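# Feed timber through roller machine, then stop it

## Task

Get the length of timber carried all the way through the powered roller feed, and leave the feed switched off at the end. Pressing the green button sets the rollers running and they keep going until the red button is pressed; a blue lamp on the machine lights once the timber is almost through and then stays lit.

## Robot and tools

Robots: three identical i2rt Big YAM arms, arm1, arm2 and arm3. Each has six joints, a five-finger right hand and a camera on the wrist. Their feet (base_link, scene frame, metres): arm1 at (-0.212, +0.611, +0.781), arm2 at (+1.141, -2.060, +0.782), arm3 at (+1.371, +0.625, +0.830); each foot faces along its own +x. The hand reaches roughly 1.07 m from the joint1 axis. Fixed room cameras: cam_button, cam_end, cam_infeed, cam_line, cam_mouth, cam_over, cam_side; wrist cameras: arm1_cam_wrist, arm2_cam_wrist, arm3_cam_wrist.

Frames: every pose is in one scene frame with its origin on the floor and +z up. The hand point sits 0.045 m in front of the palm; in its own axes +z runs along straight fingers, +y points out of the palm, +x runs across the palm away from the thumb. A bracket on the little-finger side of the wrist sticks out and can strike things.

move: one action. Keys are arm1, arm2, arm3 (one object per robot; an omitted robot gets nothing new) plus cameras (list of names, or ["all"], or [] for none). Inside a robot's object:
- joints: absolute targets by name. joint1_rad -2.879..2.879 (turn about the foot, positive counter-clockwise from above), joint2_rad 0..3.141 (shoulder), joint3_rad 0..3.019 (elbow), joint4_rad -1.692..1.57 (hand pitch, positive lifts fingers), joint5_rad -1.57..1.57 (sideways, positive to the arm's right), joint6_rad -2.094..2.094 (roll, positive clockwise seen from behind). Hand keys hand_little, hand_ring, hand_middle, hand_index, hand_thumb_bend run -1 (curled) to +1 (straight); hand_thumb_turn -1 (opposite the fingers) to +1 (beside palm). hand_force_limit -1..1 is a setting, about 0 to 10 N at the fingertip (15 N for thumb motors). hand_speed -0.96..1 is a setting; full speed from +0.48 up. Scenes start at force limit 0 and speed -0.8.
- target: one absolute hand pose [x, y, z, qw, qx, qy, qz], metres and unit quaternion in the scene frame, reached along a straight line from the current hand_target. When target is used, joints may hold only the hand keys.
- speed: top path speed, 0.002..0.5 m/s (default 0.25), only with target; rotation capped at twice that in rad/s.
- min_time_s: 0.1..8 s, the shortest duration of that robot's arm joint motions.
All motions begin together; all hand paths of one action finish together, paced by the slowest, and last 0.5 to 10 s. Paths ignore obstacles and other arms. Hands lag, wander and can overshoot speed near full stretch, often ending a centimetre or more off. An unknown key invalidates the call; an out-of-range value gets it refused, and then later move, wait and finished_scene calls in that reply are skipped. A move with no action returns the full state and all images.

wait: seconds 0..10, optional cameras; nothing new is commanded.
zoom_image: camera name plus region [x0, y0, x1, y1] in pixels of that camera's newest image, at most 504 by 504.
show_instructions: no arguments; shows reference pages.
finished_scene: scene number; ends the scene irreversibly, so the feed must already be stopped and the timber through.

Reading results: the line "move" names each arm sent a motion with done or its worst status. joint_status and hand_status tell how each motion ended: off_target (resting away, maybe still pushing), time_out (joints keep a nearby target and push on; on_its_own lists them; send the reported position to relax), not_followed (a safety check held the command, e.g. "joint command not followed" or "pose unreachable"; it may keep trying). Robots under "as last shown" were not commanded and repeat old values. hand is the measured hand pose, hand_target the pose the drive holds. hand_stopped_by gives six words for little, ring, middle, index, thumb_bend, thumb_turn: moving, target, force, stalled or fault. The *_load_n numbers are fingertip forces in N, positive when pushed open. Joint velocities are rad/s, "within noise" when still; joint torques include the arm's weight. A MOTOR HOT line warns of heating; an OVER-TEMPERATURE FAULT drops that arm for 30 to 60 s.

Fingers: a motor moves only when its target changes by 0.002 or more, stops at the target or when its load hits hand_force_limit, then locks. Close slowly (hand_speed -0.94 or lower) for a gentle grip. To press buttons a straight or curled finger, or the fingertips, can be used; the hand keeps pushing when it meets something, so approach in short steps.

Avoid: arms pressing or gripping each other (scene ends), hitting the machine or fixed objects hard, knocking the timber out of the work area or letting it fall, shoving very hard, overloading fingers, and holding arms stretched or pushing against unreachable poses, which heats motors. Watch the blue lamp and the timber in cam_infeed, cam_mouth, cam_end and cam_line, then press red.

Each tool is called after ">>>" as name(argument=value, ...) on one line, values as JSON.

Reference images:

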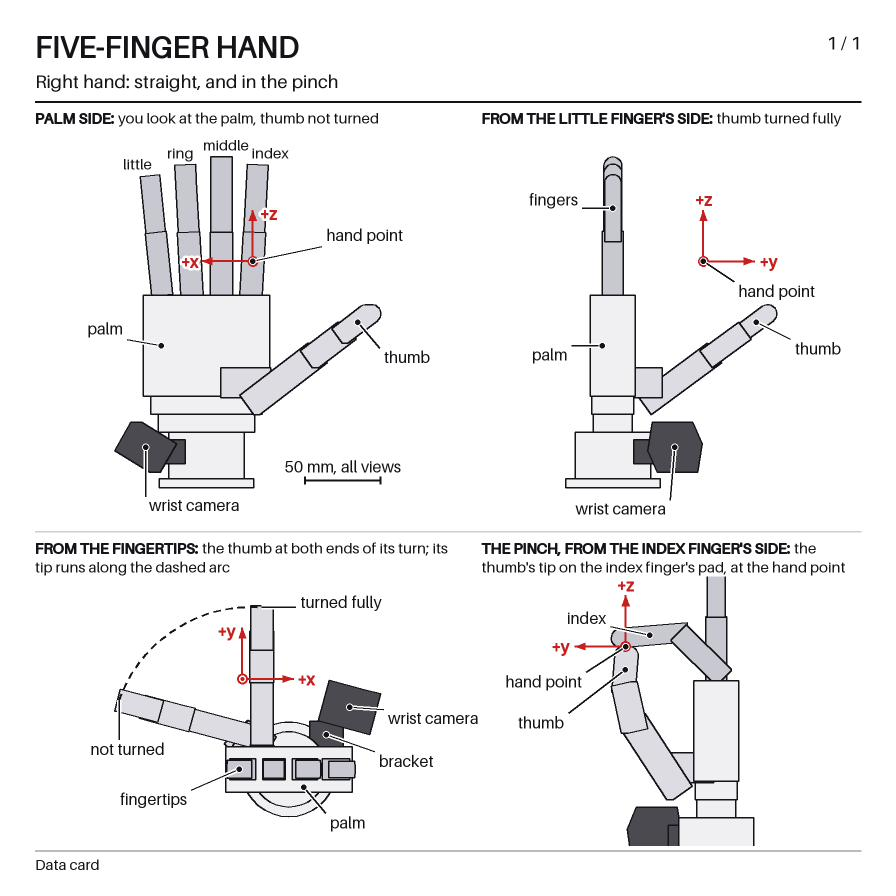

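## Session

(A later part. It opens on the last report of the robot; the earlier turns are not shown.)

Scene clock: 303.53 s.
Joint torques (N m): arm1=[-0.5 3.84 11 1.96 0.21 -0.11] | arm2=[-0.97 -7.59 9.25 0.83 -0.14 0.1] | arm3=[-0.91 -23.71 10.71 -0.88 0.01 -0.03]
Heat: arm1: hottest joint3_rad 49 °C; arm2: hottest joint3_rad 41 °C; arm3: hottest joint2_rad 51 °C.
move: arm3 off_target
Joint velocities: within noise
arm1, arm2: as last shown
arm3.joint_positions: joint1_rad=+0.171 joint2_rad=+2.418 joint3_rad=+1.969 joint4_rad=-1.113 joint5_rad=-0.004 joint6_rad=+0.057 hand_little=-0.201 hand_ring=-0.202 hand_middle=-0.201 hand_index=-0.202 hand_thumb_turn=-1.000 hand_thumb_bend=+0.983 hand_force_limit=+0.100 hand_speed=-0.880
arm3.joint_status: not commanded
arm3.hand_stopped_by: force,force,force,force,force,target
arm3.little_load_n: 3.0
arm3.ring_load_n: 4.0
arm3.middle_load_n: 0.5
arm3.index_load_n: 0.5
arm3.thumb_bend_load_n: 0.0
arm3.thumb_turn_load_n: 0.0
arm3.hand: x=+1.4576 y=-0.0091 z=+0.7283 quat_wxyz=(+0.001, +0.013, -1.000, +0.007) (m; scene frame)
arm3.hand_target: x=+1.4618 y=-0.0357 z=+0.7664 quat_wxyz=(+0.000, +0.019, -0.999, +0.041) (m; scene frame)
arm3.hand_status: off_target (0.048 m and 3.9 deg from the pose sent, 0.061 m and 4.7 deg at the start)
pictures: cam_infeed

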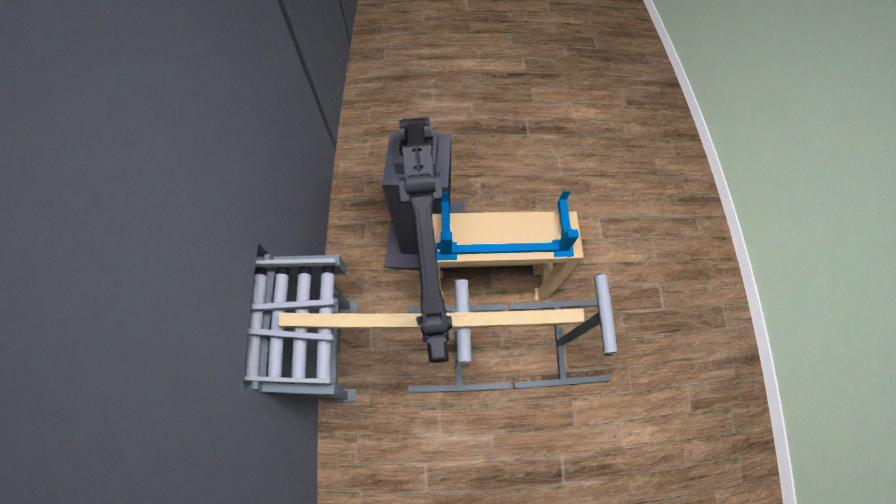

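>>> move(arm3={"target": [1.461, -0.022, 0.742, 0, -0.019, 0.999, -0.03], "speed": 0.05}, cameras=["cam_infeed", "cam_mouth"])

>>> zoom_image(camera="cam_infeed", region=[240, 240, 440, 400])

>>> zoom_image(camera="cam_infeed", region=[440, 240, 640, 400])

Scene clock: 314.07 s.
Joint torques (N m): arm1=[-0.62 3.84 10.99 2 0.21 -0.11] | arm2=[-1.03 -7.59 9.25 0.83 -0.14 0.1] | arm3=[-0.73 -23.3 6.63 0.25 -0.03 -0.02]
Heat: arm1: hottest joint3_rad 49 °C; arm2: hottest joint3_rad 41 °C; arm3: hottest joint2_rad 53 °C.
move: arm3 off_target
Joint velocities: within noise
arm1, arm2: as last shown
arm2.middle_load_n: 0.5
arm2.thumb_turn_load_n: 0.5
arm3.joint_positions: joint1_rad=+0.171 joint2_rad=+2.418 joint3_rad=+1.966 joint4_rad=-1.099 joint5_rad=-0.005 joint6_rad=+0.056 hand_little=-0.201 hand_ring=-0.202 hand_middle=-0.201 hand_index=-0.202 hand_thumb_turn=-1.000 hand_thumb_bend=+0.983 hand_force_limit=+0.100 hand_speed=-0.880
arm3.joint_status: not commanded
arm3.hand_stopped_by: force,force,force,force,force,target
arm3.little_load_n: 1.5
arm3.ring_load_n: 4.0
arm3.middle_load_n: 1.0
arm3.index_load_n: 0.5
arm3.thumb_bend_load_n: 1.0
arm3.thumb_turn_load_n: 0.5
arm3.hand: x=+1.4579 y=-0.0114 z=+0.7267 quat_wxyz=(+0.001, +0.014, -1.000, +0.012) (m; scene frame)
arm3.hand_target: x=+1.4610 y=-0.0218 z=+0.7422 quat_wxyz=(+0.000, +0.019, -0.999, +0.030) (m; scene frame)
arm3.hand_status: off_target (0.019 m and 2.1 deg from the pose sent, 0.019 m and 2.7 deg at the start)
pictures: cam_infeed, cam_mouth

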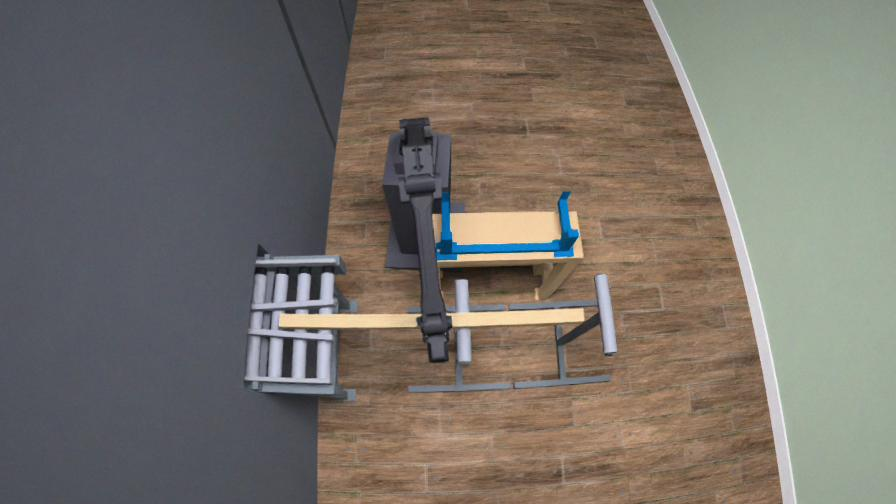

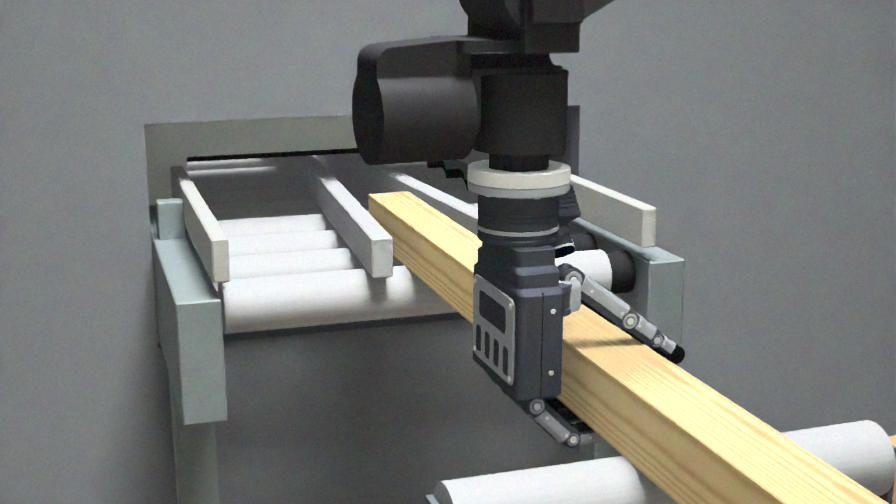

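Scaled by 2.520 from the camera's 896x504 image, which has a finer 1280x720 frame.

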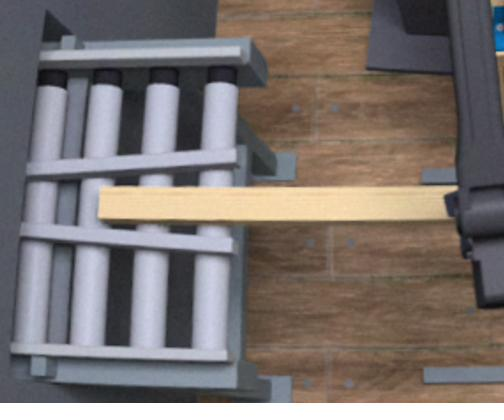

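Scaled by 2.520 from the camera's 896x504 image, which has a finer 1280x720 frame.

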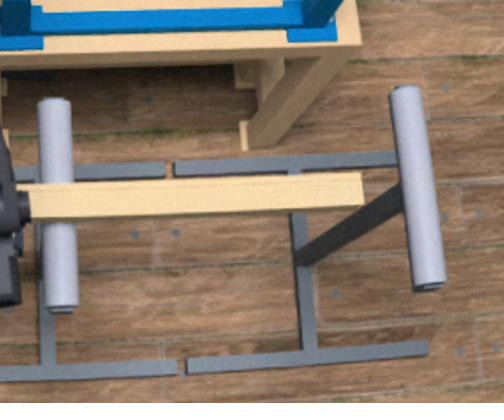

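>>> move(arm3={"joints": {"hand_little": 1, "hand_ring": 1, "hand_middle": 1, "hand_index": 1, "hand_thumb_bend": 1, "hand_speed": -0.4}}, arm1={"target": [-0.09, 0.06, 1.0, 0, 0, 1, 0], "speed": 0.3, "joints": {"hand_thumb_turn": -1, "hand_speed": 0}}, arm2={"target": [0.978, -1.736, 0.897, 0, 1, 0, 0], "speed": 0.1}, cameras=["cam_infeed", "cam_button"])

>>> zoom_image(camera="cam_button", region=[430, 210, 600, 380])

>>> zoom_image(camera="cam_infeed", region=[240, 240, 440, 400])

Scene clock: 346.00 s.
Joint torques (N m): arm1=[-0.79 -19.19 15.61 -0.1 0.02 0.06] | arm2=[-0.32 -6.71 8.68 0.9 -0.14 0.1] | arm3=[-0.79 -23 6.69 0.31 -0.01 0]
Heat: arm1: hottest joint3_rad 49 °C; arm2: hottest joint3_rad 41 °C; arm3: hottest joint2_rad 53 °C.
move: arm1 off_target; arm2 done; arm3 done
Joint velocities: within noise
arm1.joint_positions: joint1_rad=+0.107 joint2_rad=+1.977 joint3_rad=+2.028 joint4_rad=-1.655 joint5_rad=-0.007 joint6_rad=+0.128 hand_little=+1.000 hand_ring=+1.000 hand_middle=+1.000 hand_index=+1.000 hand_thumb_turn=-1.000 hand_thumb_bend=+1.000 hand_force_limit=+0.000 hand_speed=+0.000
arm1.joint_status: all done
arm1.hand_stopped_by: target,target,target,target,target,target
arm1.little_load_n: 0.0
arm1.ring_load_n: 0.0
arm1.middle_load_n: 0.0
arm1.index_load_n: 0.0
arm1.thumb_bend_load_n: 0.0
arm1.thumb_turn_load_n: 0.0
arm1.hand: x=-0.0907 y=+0.0727 z=+0.9871 quat_wxyz=(+0.003, +0.009, -1.000, -0.015) (m; scene frame)
arm1.hand_target: x=-0.0902 y=+0.0608 z=+1.0000 quat_wxyz=(+0.000, +0.000, -1.000, +0.001) (m; scene frame)
arm1.hand_status: off_target (0.018 m and 2.1 deg from the pose sent, 0.458 m and 90.8 deg at the start)
arm2.joint_positions: joint1_rad=+0.082 joint2_rad=+1.447 joint3_rad=+1.105 joint4_rad=-1.234 joint5_rad=+0.001 joint6_rad=+0.321 hand_little=-1.000 hand_ring=-1.000 hand_middle=-1.000 hand_index=+1.000 hand_thumb_turn=+1.000 hand_thumb_bend=+1.000 hand_force_limit=+0.000 hand_speed=+0.000
arm2.joint_status: not commanded
arm2.hand_stopped_by: target,target,target,target,target,target
arm2.little_load_n: 0.0
arm2.ring_load_n: 0.0
arm2.middle_load_n: 0.0
arm2.index_load_n: 0.0
arm2.thumb_bend_load_n: 0.0
arm2.thumb_turn_load_n: 0.0
arm2.hand: x=+0.9810 y=-1.7412 z=+0.8989 quat_wxyz=(+0.005, +1.000, +0.005, +0.003) (m; scene frame)
arm2.hand_target: x=+0.9780 y=-1.7361 z=+0.8972 quat_wxyz=(+0.000, +1.000, +0.000, +0.000) (m; scene frame)
arm2.hand_status: done (0.006 m and 0.9 deg from the pose sent, 0.032 m and 2.0 deg at the start)
arm3.joint_positions: joint1_rad=+0.171 joint2_rad=+2.416 joint3_rad=+1.966 joint4_rad=-1.099 joint5_rad=-0.005 joint6_rad=+0.056 hand_little=+1.000 hand_ring=+1.000 hand_middle=+1.000 hand_index=+1.000 hand_thumb_turn=-1.000 hand_thumb_bend=+1.000 hand_force_limit=+0.100 hand_speed=-0.400
arm3.joint_status: all done
arm3.hand_stopped_by: target,target,target,target,target,target
arm3.little_load_n: 0.0
arm3.ring_load_n: 0.0
arm3.middle_load_n: 0.0
arm3.index_load_n: 0.0
arm3.thumb_bend_load_n: 0.0
arm3.thumb_turn_load_n: 0.0
arm3.hand: x=+1.4579 y=-0.0120 z=+0.7283 quat_wxyz=(+0.000, +0.014, -1.000, +0.013) (m; scene frame)
arm3.hand_target: x=+1.4610 y=-0.0217 z=+0.7421 quat_wxyz=(+0.000, +0.019, -0.999, +0.030) (m; scene frame)
arm3.hand_status: not commanded
pictures: cam_button, cam_infeed

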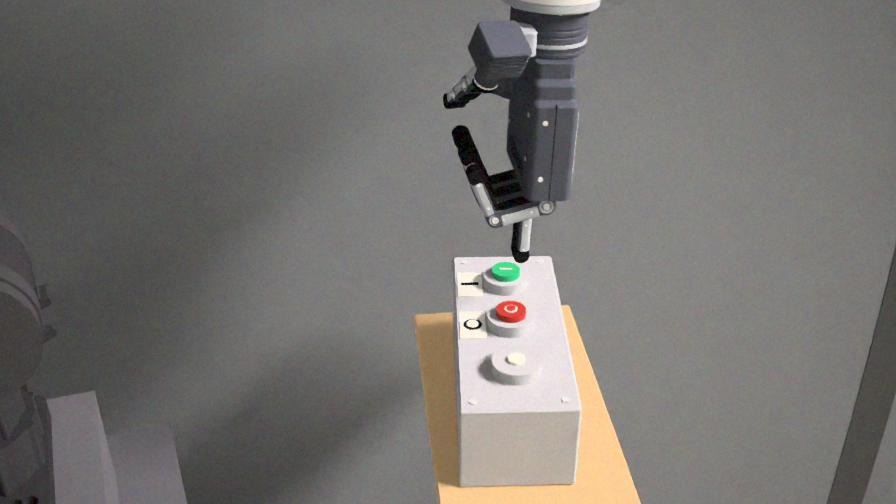

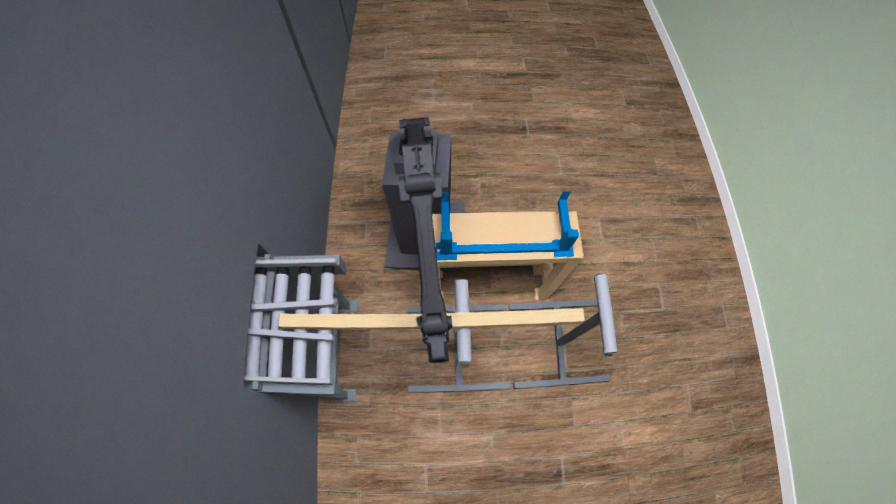

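Scaled by 2.965 from the camera's 896x504 image, which has a finer 1280x720 frame.

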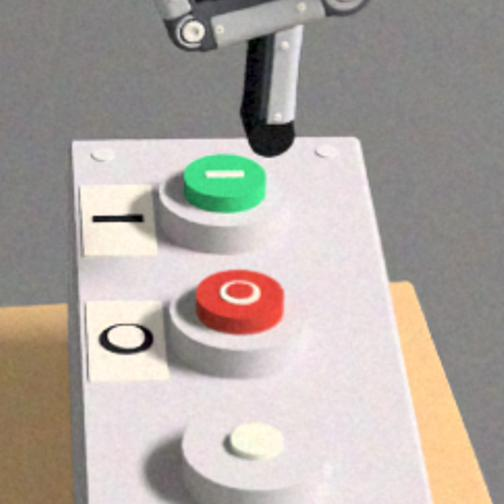

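Scaled by 2.520 from the camera's 896x504 image, which has a finer 1280x720 frame.

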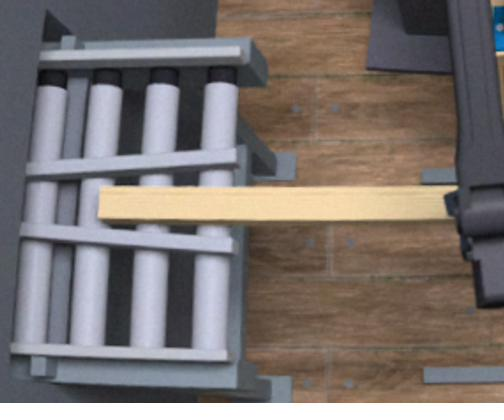

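>>> move(arm3={"target": [1.460, -0.020, 0.93, 0, -0.019, 0.999, -0.02], "speed": 0.2}, arm2={"target": [0.967, -1.741, 0.892, 0, 1, 0, 0], "speed": 0.1}, cameras=["cam_infeed", "cam_button", "arm2_cam_wrist"])

>>> zoom_image(camera="cam_button", region=[430, 210, 600, 380])

Scene clock: 426.73 s.
Joint torques (N m): arm1=[-0.73 -19.31 15.6 -0.09 -0.01 0.04] | arm2=[0.26 -6.65 8.61 0.91 -0.14 0.08] | arm3=[-1.08 -22.3 9.16 -0.32 -0.07 -0.04]
Heat: arm1: hottest joint3_rad 57 °C; arm2: hottest joint3_rad 43 °C; arm3: hottest joint2_rad 47 °C.
move: arm2 done; arm3 off_target
Joint velocities: within noise
arm1: as last shown
arm1.joint_positions: joint1_rad=+0.107 joint2_rad=+1.977 joint3_rad=+2.028 joint4_rad=-1.655 joint5_rad=-0.007 joint6_rad=+0.129 hand_little=+1.000 hand_ring=+1.000 hand_middle=+1.000 hand_index=+1.000 hand_thumb_turn=-1.000 hand_thumb_bend=+1.000 hand_force_limit=+0.000 hand_speed=+0.000
arm1.hand: x=-0.0907 y=+0.0726 z=+0.9871 quat_wxyz=(+0.003, +0.009, -1.000, -0.015) (m; scene frame)
arm2.joint_positions: joint1_rad=+0.105 joint2_rad=+1.449 joint3_rad=+1.093 joint4_rad=-1.220 joint5_rad=+0.001 joint6_rad=+0.350 hand_little=-1.000 hand_ring=-1.000 hand_middle=-1.000 hand_index=+1.000 hand_thumb_turn=+1.000 hand_thumb_bend=+1.000 hand_force_limit=+0.000 hand_speed=+0.000
arm2.joint_status: not commanded
arm2.hand_stopped_by: target,target,target,target,target,target
arm2.little_load_n: 0.0
arm2.ring_load_n: 0.0
arm2.middle_load_n: 0.0
arm2.index_load_n: 0.0
arm2.thumb_bend_load_n: 0.0
arm2.thumb_turn_load_n: 0.0
arm2.hand: x=+0.9723 y=-1.7450 z=+0.8940 quat_wxyz=(+0.004, +1.000, +0.002, +0.003) (m; scene frame)
arm2.hand_target: x=+0.9670 y=-1.7412 z=+0.8920 quat_wxyz=(+0.000, +1.000, +0.000, +0.000) (m; scene frame)
arm2.hand_status: done (0.007 m and 0.6 deg from the pose sent, 0.016 m and 0.9 deg at the start)
arm3.joint_positions: joint1_rad=+0.171 joint2_rad=+2.280 joint3_rad=+2.206 joint4_rad=-1.498 joint5_rad=-0.005 joint6_rad=+0.054 hand_little=+1.000 hand_ring=+1.000 hand_middle=+1.000 hand_index=+1.000 hand_thumb_turn=-1.000 hand_thumb_bend=+1.000 hand_force_limit=+0.100 hand_speed=-0.400
arm3.joint_status: not commanded
arm3.hand_stopped_by: target,target,target,target,target,target
arm3.little_load_n: 0.0
arm3.ring_load_n: 0.0
arm3.middle_load_n: 0.0
arm3.index_load_n: 0.0
arm3.thumb_bend_load_n: 0.0
arm3.thumb_turn_load_n: 0.0
arm3.hand: x=+1.4593 y=-0.0115 z=+0.9101 quat_wxyz=(+0.001, +0.015, -1.000, +0.002) (m; scene frame)
arm3.hand_target: x=+1.4600 y=-0.0193 z=+0.9299 quat_wxyz=(+0.000, +0.019, -1.000, +0.020) (m; scene frame)
arm3.hand_status: off_target (0.022 m and 2.2 deg from the pose sent, 0.202 m and 1.0 deg at the start)
pictures: arm2_cam_wrist, cam_button, cam_infeed
camera_calibration:
arm2_cam_wrist: T_world_to_cam=[[0.292057, -0.955799, 0.03393, -1.98334], [-0.837923, -0.238613, 0.490866, -0.0399051], [-0.461073, -0.171792, -0.870574, 1.05139], [0, 0, 0, 1]] pos_world=[1.03058, -1.72458, 1.0022]

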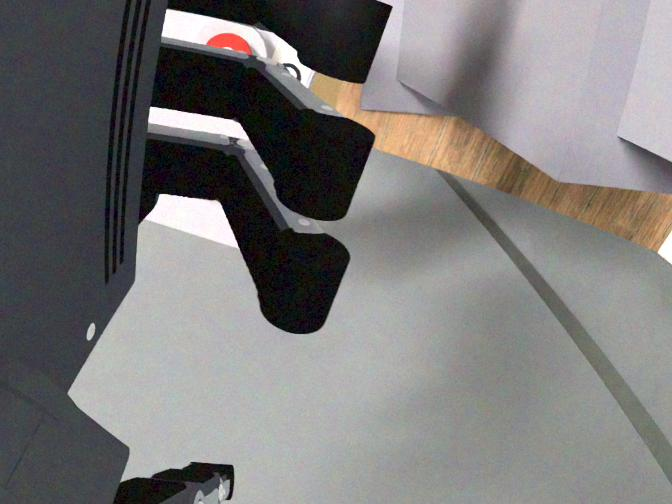

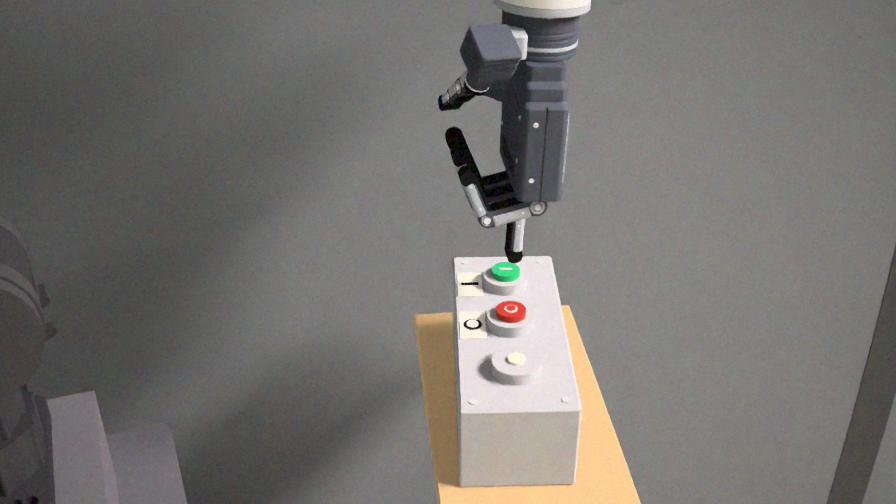

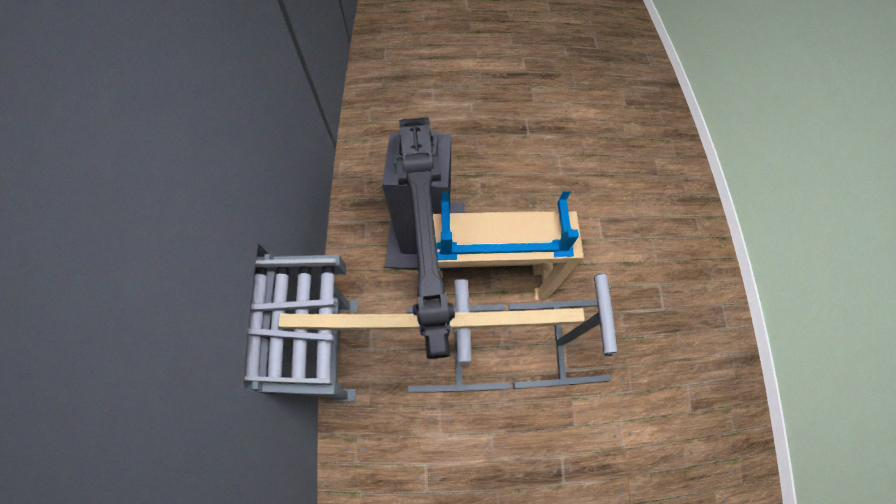

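Scaled by 2.965 from the camera's 896x504 image, which has a finer 1280x720 frame.

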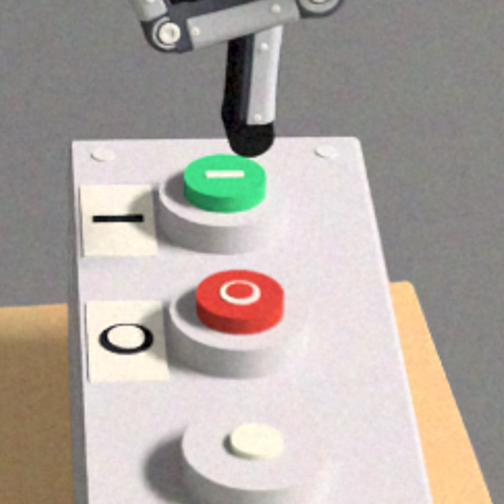

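>>> move(arm2={"target": [0.961, -1.748, 0.895, 0.699, -0.715, 0.0, 0.0]}, cameras=["cam_button"])

>>> zoom_image(camera="cam_button", region=[430, 210, 600, 380])

Scene clock: 462.17 s.
Joint torques (N m): arm1=[-0.97 -19.37 15.61 -0.16 0.03 0.04] | arm2=[0.38 0.15 6.65 3 0.21 -0.1] | arm3=[-1.03 -22.48 9.2 -0.35 -0.06 -0.04]
Heat: arm1: hottest joint3_rad 59 °C; arm2: hottest joint3_rad 42 °C; arm3: hottest joint2_rad 47 °C.
move: arm2 done
Joint velocities: within noise
arm1, arm3: as last shown
arm2.joint_positions: joint1_rad=+0.642 joint2_rad=+1.062 joint3_rad=+0.101 joint4_rad=+0.911 joint5_rad=+0.895 joint6_rad=+0.040 hand_little=-1.000 hand_ring=-1.000 hand_middle=-1.000 hand_index=+1.000 hand_thumb_turn=+1.000 hand_thumb_bend=+1.000 hand_force_limit=+0.000 hand_speed=+0.000
arm2.joint_status: not commanded
arm2.hand_stopped_by: target,target,target,target,target,target
arm2.little_load_n: 0.0
arm2.ring_load_n: 0.0
arm2.middle_load_n: 0.0
arm2.index_load_n: 0.0
arm2.thumb_bend_load_n: 0.5
arm2.thumb_turn_load_n: 0.0
arm2.hand: x=+0.9640 y=-1.7481 z=+0.8916 quat_wxyz=(-0.695, +0.719, -0.001, +0.003) (m; scene frame)
arm2.hand_target: x=+0.9610 y=-1.7480 z=+0.8951 quat_wxyz=(-0.699, +0.715, +0.000, +0.000) (m; scene frame)
arm2.hand_status: done (0.005 m and 0.8 deg from the pose sent, 0.012 m and 89.2 deg at the start)
pictures: cam_button

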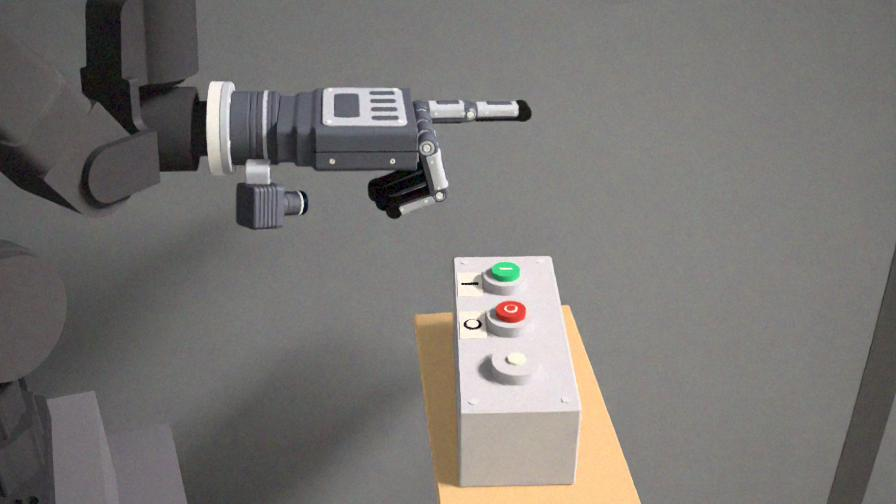

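Scaled by 2.965 from the camera's 896x504 image, which has a finer 1280x720 frame.

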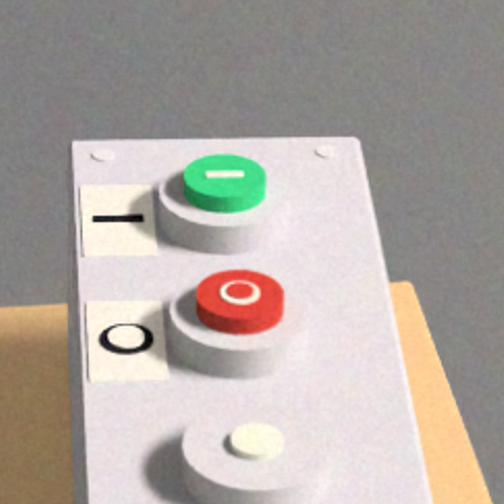

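>>> move(arm2={"target": [0.961, -1.748, 0.897, 0, 1, 0, 0]}, cameras=["cam_button"])

>>> zoom_image(camera="cam_button", region=[430, 210, 600, 380])

Scene clock: 476.57 s.
Joint torques (N m): arm1=[-0.97 -19.31 15.56 -0.06 0.02 0.06] | arm2=[-0.85 -7 12 -0.27 -0.17 -0.11] | arm3=[-1.26 -22.07 9.2 -0.32 -0.07 -0.02]
Heat: arm1: hottest joint3_rad 60 °C; arm2: hottest joint3_rad 42 °C; arm3: hottest joint2_rad 47 °C.
move: arm2 off_target
Joint velocities: within noise
arm1, arm3: as last shown
arm2.joint_positions: joint1_rad=+0.139 joint2_rad=+1.440 joint3_rad=+1.049 joint4_rad=-1.206 joint5_rad=+0.002 joint6_rad=+0.393 hand_little=-1.000 hand_ring=-1.000 hand_middle=-1.000 hand_index=+1.000 hand_thumb_turn=+1.000 hand_thumb_bend=+1.000 hand_force_limit=+0.000 hand_speed=+0.000
arm2.joint_status: not commanded
arm2.hand_stopped_by: target,target,target,target,target,target
arm2.little_load_n: 0.0
arm2.ring_load_n: 0.0
arm2.middle_load_n: 0.0
arm2.index_load_n: 0.0
arm2.thumb_bend_load_n: 0.0
arm2.thumb_turn_load_n: 0.0
arm2.hand: x=+0.9647 y=-1.7624 z=+0.8828 quat_wxyz=(+0.013, +1.000, -0.002, +0.008) (m; scene frame)
arm2.hand_target: x=+0.9613 y=-1.7485 z=+0.8970 quat_wxyz=(+0.000, +1.000, +0.000, +0.000) (m; scene frame)
arm2.hand_status: off_target (0.021 m and 1.8 deg from the pose sent, 0.006 m and 88.0 deg at the start)
arm3.middle_load_n: -0.5
pictures: cam_button

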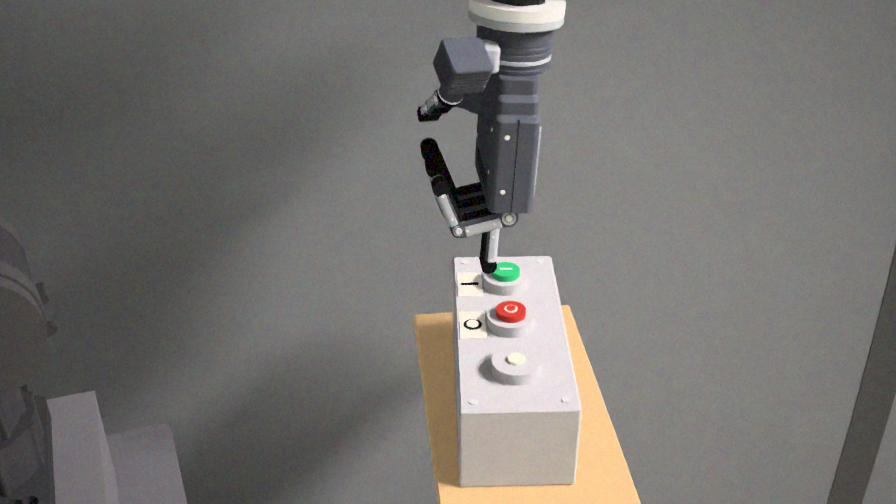

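Scaled by 2.965 from the camera's 896x504 image, which has a finer 1280x720 frame.

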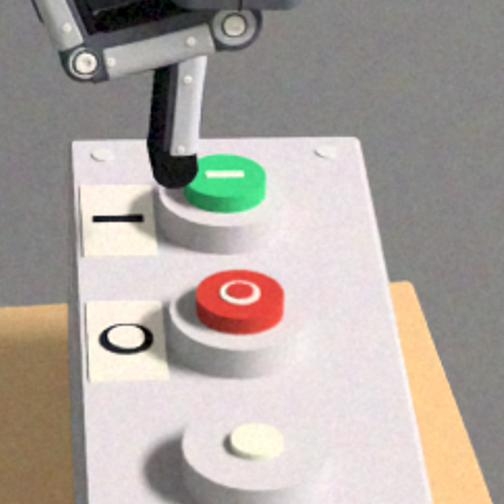

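>>> move(arm2={"target": [0.960, -1.744, 0.897, 0, 1, 0, 0]}, cameras=["cam_button"])

>>> zoom_image(camera="cam_button", region=[430, 210, 600, 380])

Scene clock: 487.30 s.
Joint torques (N m): arm1=[-0.85 -19.25 15.62 -0.14 0.01 0.06] | arm2=[-0.97 -6.42 12.01 -0.28 -0.17 -0.14] | arm3=[-0.97 -22.24 9.14 -0.34 -0.07 -0.03]
Heat: arm1: hottest joint3_rad 60 °C; arm2: hottest joint3_rad 44 °C; arm3: hottest joint2_rad 47 °C.
move: arm2 off_target
Joint velocities: within noise
arm1, arm3: as last shown
arm2.joint_positions: joint1_rad=+0.139 joint2_rad=+1.442 joint3_rad=+1.061 joint4_rad=-1.206 joint5_rad=+0.002 joint6_rad=+0.391 hand_little=-1.000 hand_ring=-1.000 hand_middle=-1.000 hand_index=+1.000 hand_thumb_turn=+1.000 hand_thumb_bend=+1.000 hand_force_limit=+0.000 hand_speed=+0.000
arm2.joint_status: not commanded
arm2.hand_stopped_by: target,target,target,target,target,target
arm2.little_load_n: 0.0
arm2.ring_load_n: 0.0
arm2.middle_load_n: 0.0
arm2.index_load_n: 0.0
arm2.thumb_bend_load_n: 0.0
arm2.thumb_turn_load_n: 0.0
arm2.hand: x=+0.9630 y=-1.7580 z=+0.8855 quat_wxyz=(+0.009, +1.000, -0.002, +0.006) (m; scene frame)
arm2.hand_target: x=+0.9602 y=-1.7443 z=+0.8970 quat_wxyz=(+0.000, +1.000, +0.000, +0.000) (m; scene frame)
arm2.hand_status: off_target (0.018 m and 1.3 deg from the pose sent, 0.024 m and 1.8 deg at the start)
arm3.middle_load_n: 0.0
pictures: cam_button

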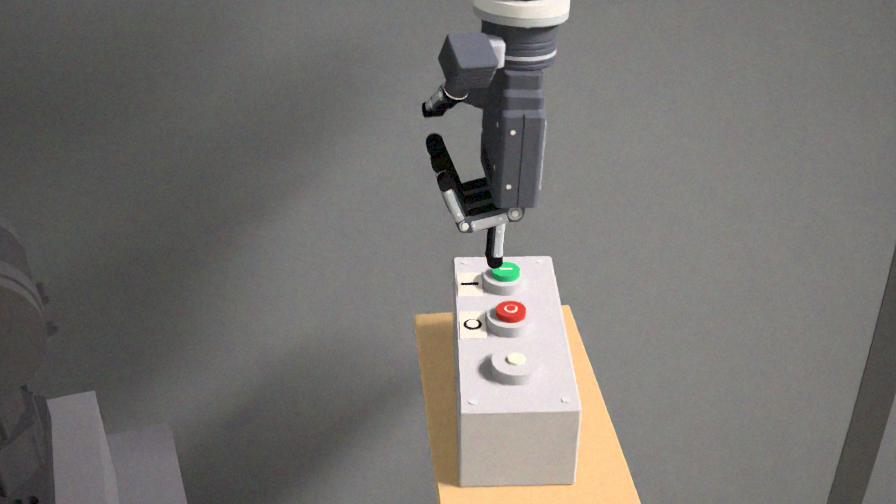

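Scaled by 2.965 from the camera's 896x504 image, which has a finer 1280x720 frame.

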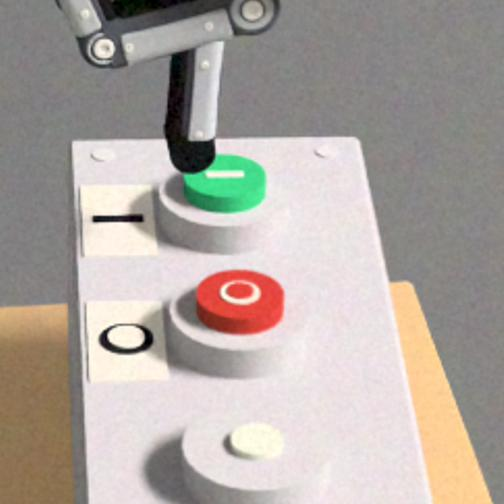

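>>> move(arm2={"target": [0.960, -1.733, 0.900, 0, 1, 0, 0]}, cameras=["cam_button"])

>>> zoom_image(camera="cam_button", region=[430, 210, 600, 380])

Scene clock: 491.93 s.
Joint torques (N m): arm1=[-0.67 -19.02 15.58 -0.12 0.04 0.03] | arm2=[-0.91 -6.83 12.05 -0.25 -0.17 -0.15] | arm3=[-1.14 -22.36 9.17 -0.27 -0.08 -0.03]
Heat: arm1: hottest joint3_rad 61 °C; arm2: hottest joint3_rad 45 °C; arm3: hottest joint2_rad 47 °C.
move: arm2 off_target
Joint velocities: within noise
arm1, arm3: as last shown
arm2.joint_positions: joint1_rad=+0.129 joint2_rad=+1.466 joint3_rad=+1.094 joint4_rad=-1.216 joint5_rad=+0.002 joint6_rad=+0.381 hand_little=-1.000 hand_ring=-1.000 hand_middle=-1.000 hand_index=+1.000 hand_thumb_turn=+1.000 hand_thumb_bend=+1.000 hand_force_limit=+0.000 hand_speed=+0.000
arm2.joint_status: not commanded
arm2.hand_stopped_by: target,target,target,target,target,target
arm2.little_load_n: 0.0
arm2.ring_load_n: 0.0
arm2.middle_load_n: 0.0
arm2.index_load_n: 0.0
arm2.thumb_bend_load_n: 0.0
arm2.thumb_turn_load_n: 0.0
arm2.hand: x=+0.9630 y=-1.7472 z=+0.8881 quat_wxyz=(+0.010, +1.000, -0.002, +0.006) (m; scene frame)
arm2.hand_target: x=+0.9602 y=-1.7334 z=+0.8999 quat_wxyz=(+0.000, +1.000, +0.000, +0.000) (m; scene frame)
arm2.hand_status: off_target (0.019 m and 1.4 deg from the pose sent, 0.029 m and 1.3 deg at the start)
pictures: cam_button

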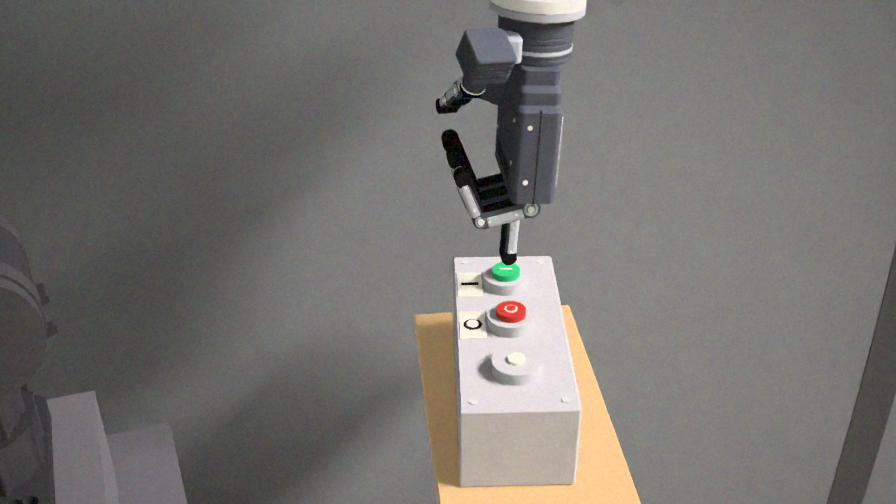

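Scaled by 2.965 from the camera's 896x504 image, which has a finer 1280x720 frame.

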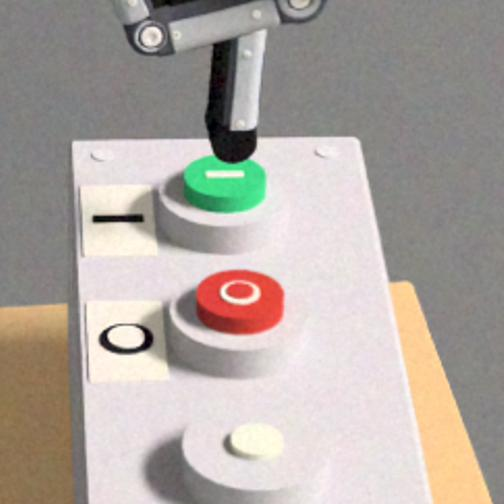

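>>> move(arm2={"target": [0.960, -1.739, 0.848, 0, 1, 0, 0], "speed": 0.08}, cameras=["cam_button", "cam_over"])

>>> zoom_image(camera="cam_button", region=[430, 210, 600, 380])

Scene clock: 498.80 s.
Joint torques (N m): arm1=[-0.97 -19.43 15.51 -0.1 0.03 0.03] | arm2=[-0.5 -5.19 6.27 2.14 0 -0.02] | arm3=[-1.03 -22.07 9.16 -0.36 -0.08 -0.03]
Heat: arm1: hottest joint3_rad 61 °C; arm2: hottest joint3_rad 45 °C; arm3: hottest joint3_rad 48 °C.
move: arm2 off_target
Joint velocities: within noise
arm1, arm3: as last shown
arm1.ring_load_n: -0.5
arm2.joint_positions: joint1_rad=+0.128 joint2_rad=+1.486 joint3_rad=+1.057 joint4_rad=-1.130 joint5_rad=-0.003 joint6_rad=+0.377 hand_little=-1.000 hand_ring=-1.000 hand_middle=-1.000 hand_index=+1.000 hand_thumb_turn=+1.000 hand_thumb_bend=+1.000 hand_force_limit=+0.000 hand_speed=+0.000
arm2.joint_status: not commanded
arm2.hand_stopped_by: target,target,target,target,target,target
arm2.little_load_n: 0.0
arm2.ring_load_n: 0.0
arm2.middle_load_n: -0.5
arm2.index_load_n: -3.5
arm2.thumb_bend_load_n: 0.0
arm2.thumb_turn_load_n: 0.0
arm2.hand: x=+0.9599 y=-1.7409 z=+0.8669 quat_wxyz=(-0.003, +1.000, +0.000, -0.002) (m; scene frame)
arm2.hand_target: x=+0.9602 y=-1.7397 z=+0.8488 quat_wxyz=(+0.000, +1.000, +0.000, +0.000) (m; scene frame)
arm2.hand_status: off_target (0.019 m and 0.4 deg from the pose sent, 0.041 m and 1.4 deg at the start)
pictures: cam_button, cam_over

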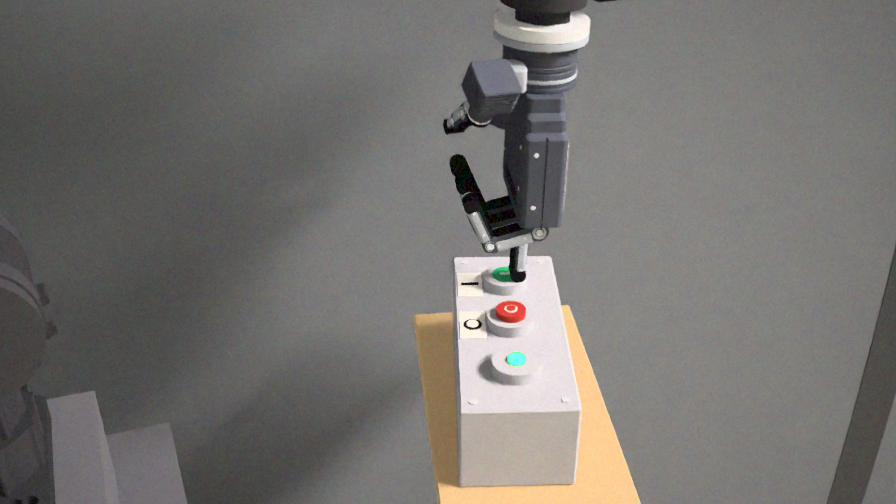

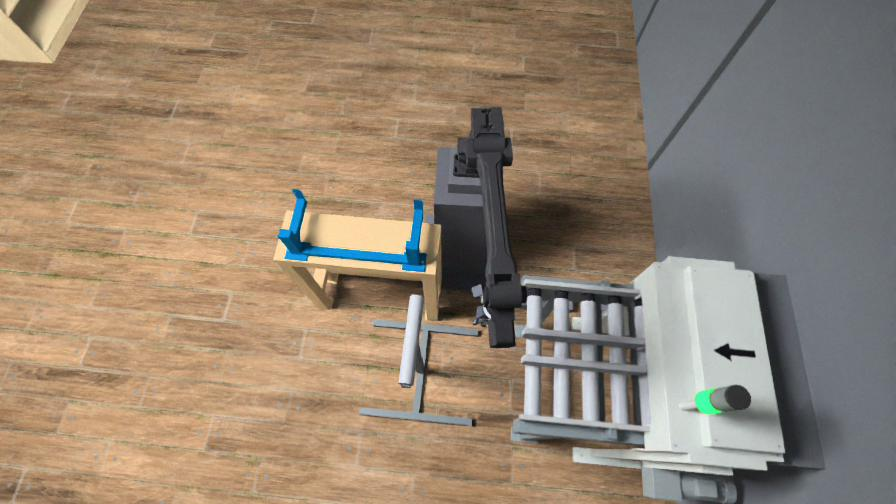

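Scaled by 2.965 from the camera's 896x504 image, which has a finer 1280x720 frame.

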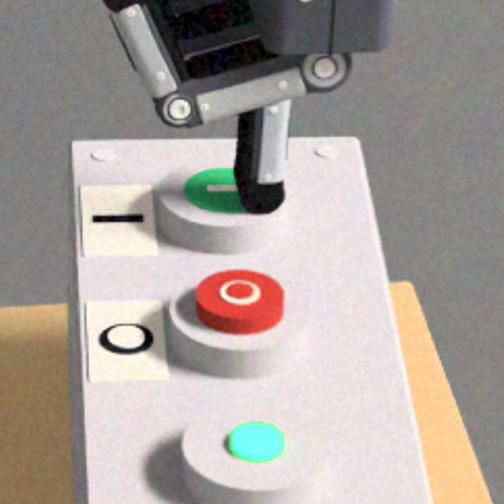

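Green lit. Lift arm2 and go to the red hover; check timber movement.

>>> move(arm2={"target": [0.964, -1.747, 0.910, 0, 1, 0, 0], "speed": 0.12}, cameras=["cam_mouth", "cam_over"])

>>> move(arm1={"target": [-0.062, -0.010, 0.91, 0, 0, 1, 0]}, arm2={"target": [1.024, -1.749, 0.905, 0, 1, 0, 0], "speed": 0.12}, cameras=["cam_button", "cam_over", "cam_infeed"])

Scene clock: 503.57 s.
Joint torques (N m): arm1=[-0.97 -19.25 15.61 -0.09 0.02 0.04] | arm2=[-0.67 -8 11.88 -0.32 -0.01 -0.06] | arm3=[-1.14 -22.24 9.14 -0.31 -0.07 -0.04]
Heat: arm1: hottest joint3_rad 61 °C; arm2: hottest joint3_rad 45 °C; arm3: hottest joint3_rad 48 °C.
move: arm2 off_target
Joint velocities: within noise
arm1, arm3: as last shown
arm1.ring_load_n: 0.0
arm2.joint_positions: joint1_rad=+0.128 joint2_rad=+1.440 joint3_rad=+1.074 joint4_rad=-1.240 joint5_rad=-0.002 joint6_rad=+0.376 hand_little=-1.000 hand_ring=-1.000 hand_middle=-1.000 hand_index=+1.000 hand_thumb_turn=+1.000 hand_thumb_bend=+1.000 hand_force_limit=+0.000 hand_speed=+0.000
arm2.joint_status: not commanded
arm2.hand_stopped_by: target,target,target,target,target,target
arm2.little_load_n: 0.0
arm2.ring_load_n: 0.0
arm2.middle_load_n: 0.0
arm2.index_load_n: 0.0
arm2.thumb_bend_load_n: 0.0
arm2.thumb_turn_load_n: 0.0
arm2.hand: x=+0.9677 y=-1.7604 z=+0.8924 quat_wxyz=(+0.019, +1.000, +0.000, +0.007) (m; scene frame)
arm2.hand_target: x=+0.9642 y=-1.7476 z=+0.9098 quat_wxyz=(+0.000, +1.000, +0.000, +0.000) (m; scene frame)
arm2.hand_status: off_target (0.022 m and 2.3 deg from the pose sent, 0.044 m and 0.4 deg at the start)
arm3.thumb_bend_load_n: -0.5
pictures: cam_mouth, cam_over

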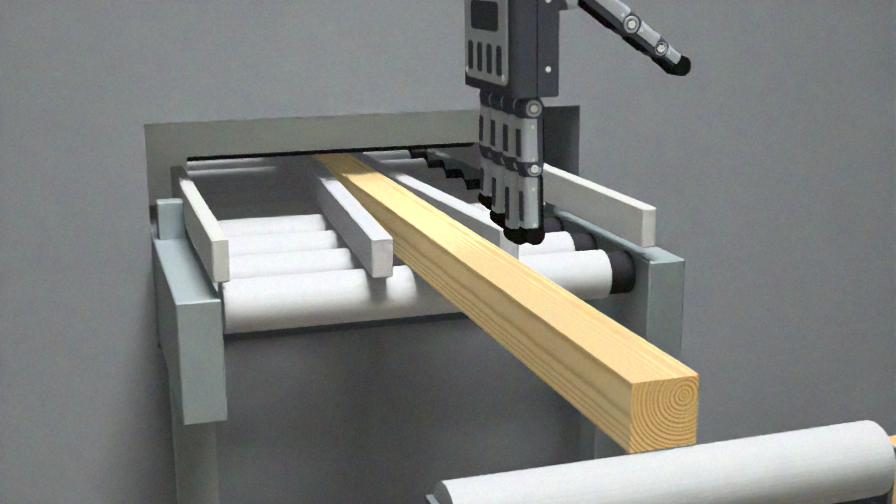

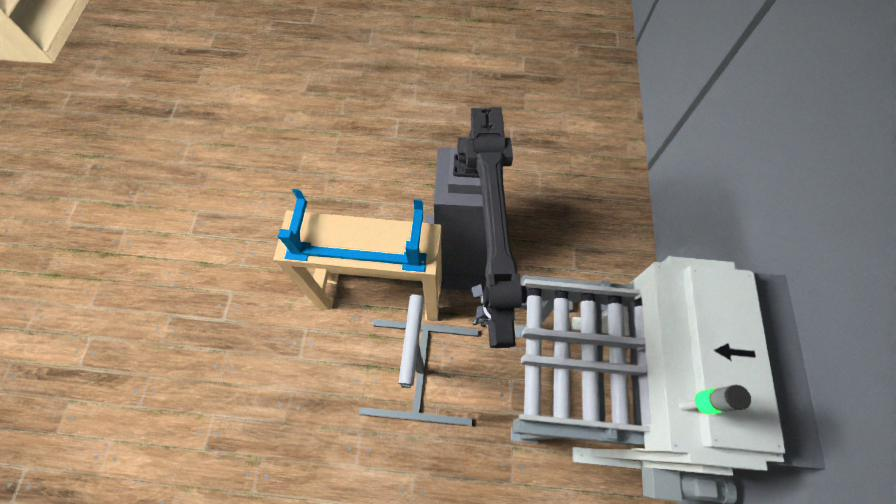

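Scene clock: 504.93 s.
Joint torques (N m): arm1=[-0.09 -23.71 15.41 0.34 0.02 0.05] | arm2=[-0.26 -7.71 8.72 0.35 -0.04 -0.14] | arm3=[-1.2 -22.48 9.17 -0.34 -0.07 -0.03]
Heat: arm1: hottest joint3_rad 61 °C; arm2: hottest joint3_rad 44 °C; arm3: hottest joint3_rad 48 °C.
move: arm1 off_target; arm2 done
Joint velocities: within noise
arm1.joint_positions: joint1_rad=+0.125 joint2_rad=+2.235 joint3_rad=+2.206 joint4_rad=-1.597 joint5_rad=-0.007 joint6_rad=+0.155 hand_little=+1.000 hand_ring=+1.000 hand_middle=+1.000 hand_index=+1.000 hand_thumb_turn=-1.000 hand_thumb_bend=+1.000 hand_force_limit=+0.000 hand_speed=+0.000
arm1.joint_status: not commanded
arm1.hand_stopped_by: target,target,target,target,target,target
arm1.little_load_n: 0.0
arm1.ring_load_n: 0.0
arm1.middle_load_n: 0.0
arm1.index_load_n: 0.0
arm1.thumb_bend_load_n: 0.0
arm1.thumb_turn_load_n: 0.0
arm1.hand: x=-0.0684 y=+0.0053 z=+0.8934 quat_wxyz=(+0.005, +0.005, -1.000, -0.026) (m; scene frame)
arm1.hand_target: x=-0.0621 y=-0.0088 z=+0.9102 quat_wxyz=(+0.000, +0.000, -1.000, +0.000) (m; scene frame)
arm1.hand_status: off_target (0.023 m and 3.1 deg from the pose sent, 0.117 m and 2.1 deg at the start)
arm2.joint_positions: joint1_rad=-0.022 joint2_rad=+1.398 joint3_rad=+1.051 joint4_rad=-1.240 joint5_rad=-0.002 joint6_rad=+0.239 hand_little=-1.000 hand_ring=-1.000 hand_middle=-1.000 hand_index=+1.000 hand_thumb_turn=+1.000 hand_thumb_bend=+1.000 hand_force_limit=+0.000 hand_speed=+0.000
arm2.joint_status: not commanded
arm2.hand_stopped_by: target,target,target,target,target,target
arm2.little_load_n: 0.0
arm2.ring_load_n: 0.5
arm2.middle_load_n: 0.0
arm2.index_load_n: 0.0
arm2.thumb_bend_load_n: 0.0
arm2.thumb_turn_load_n: 0.0
arm2.hand: x=+1.0242 y=-1.7510 z=+0.8989 quat_wxyz=(+0.010, +1.000, -0.006, +0.003) (m; scene frame)
arm2.hand_target: x=+1.0241 y=-1.7490 z=+0.9049 quat_wxyz=(+0.000, +1.000, +0.000, +0.000) (m; scene frame)
arm2.hand_status: done (0.006 m and 1.4 deg from the pose sent, 0.059 m and 2.3 deg at the start)
arm3: as last shown
arm3.thumb_bend_load_n: 0.0
pictures: cam_button, cam_infeed, cam_over

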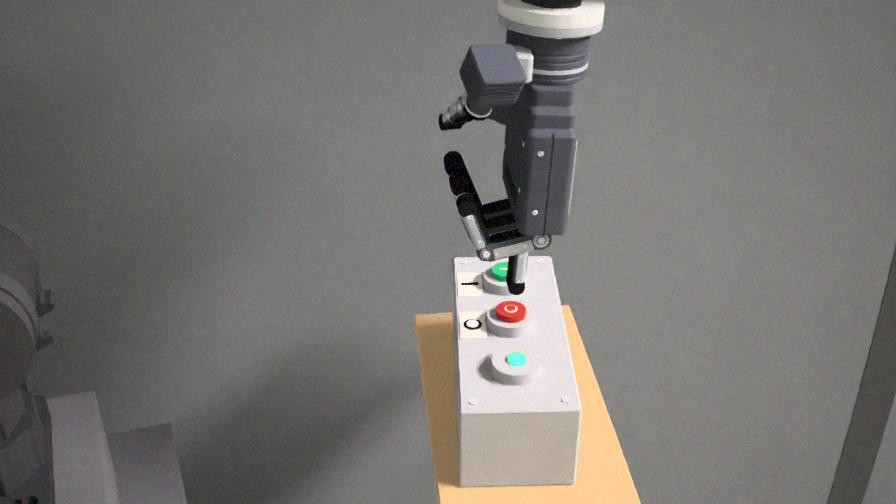

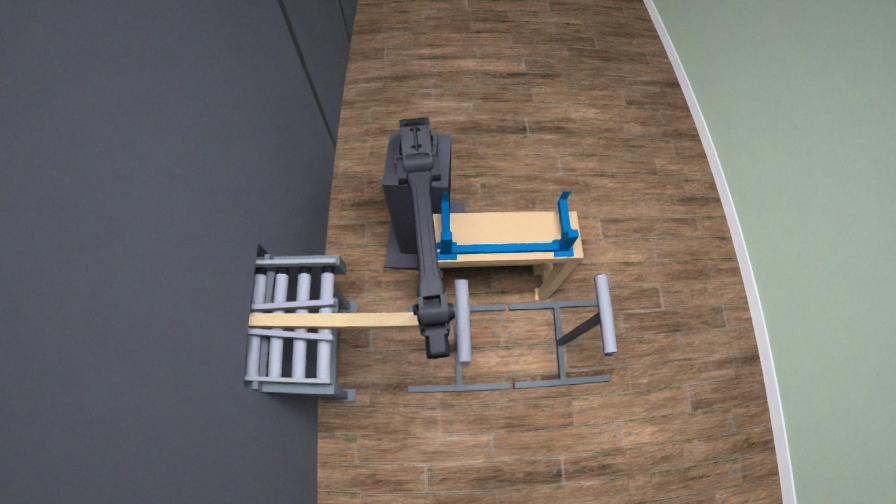

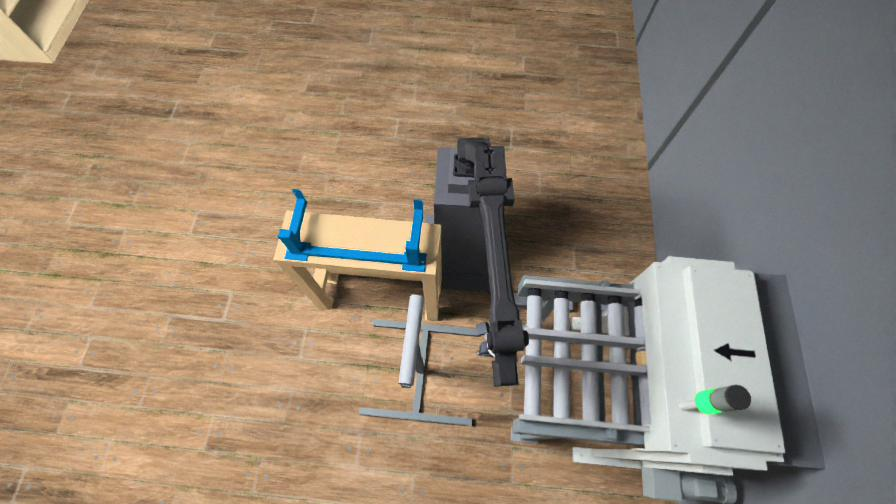

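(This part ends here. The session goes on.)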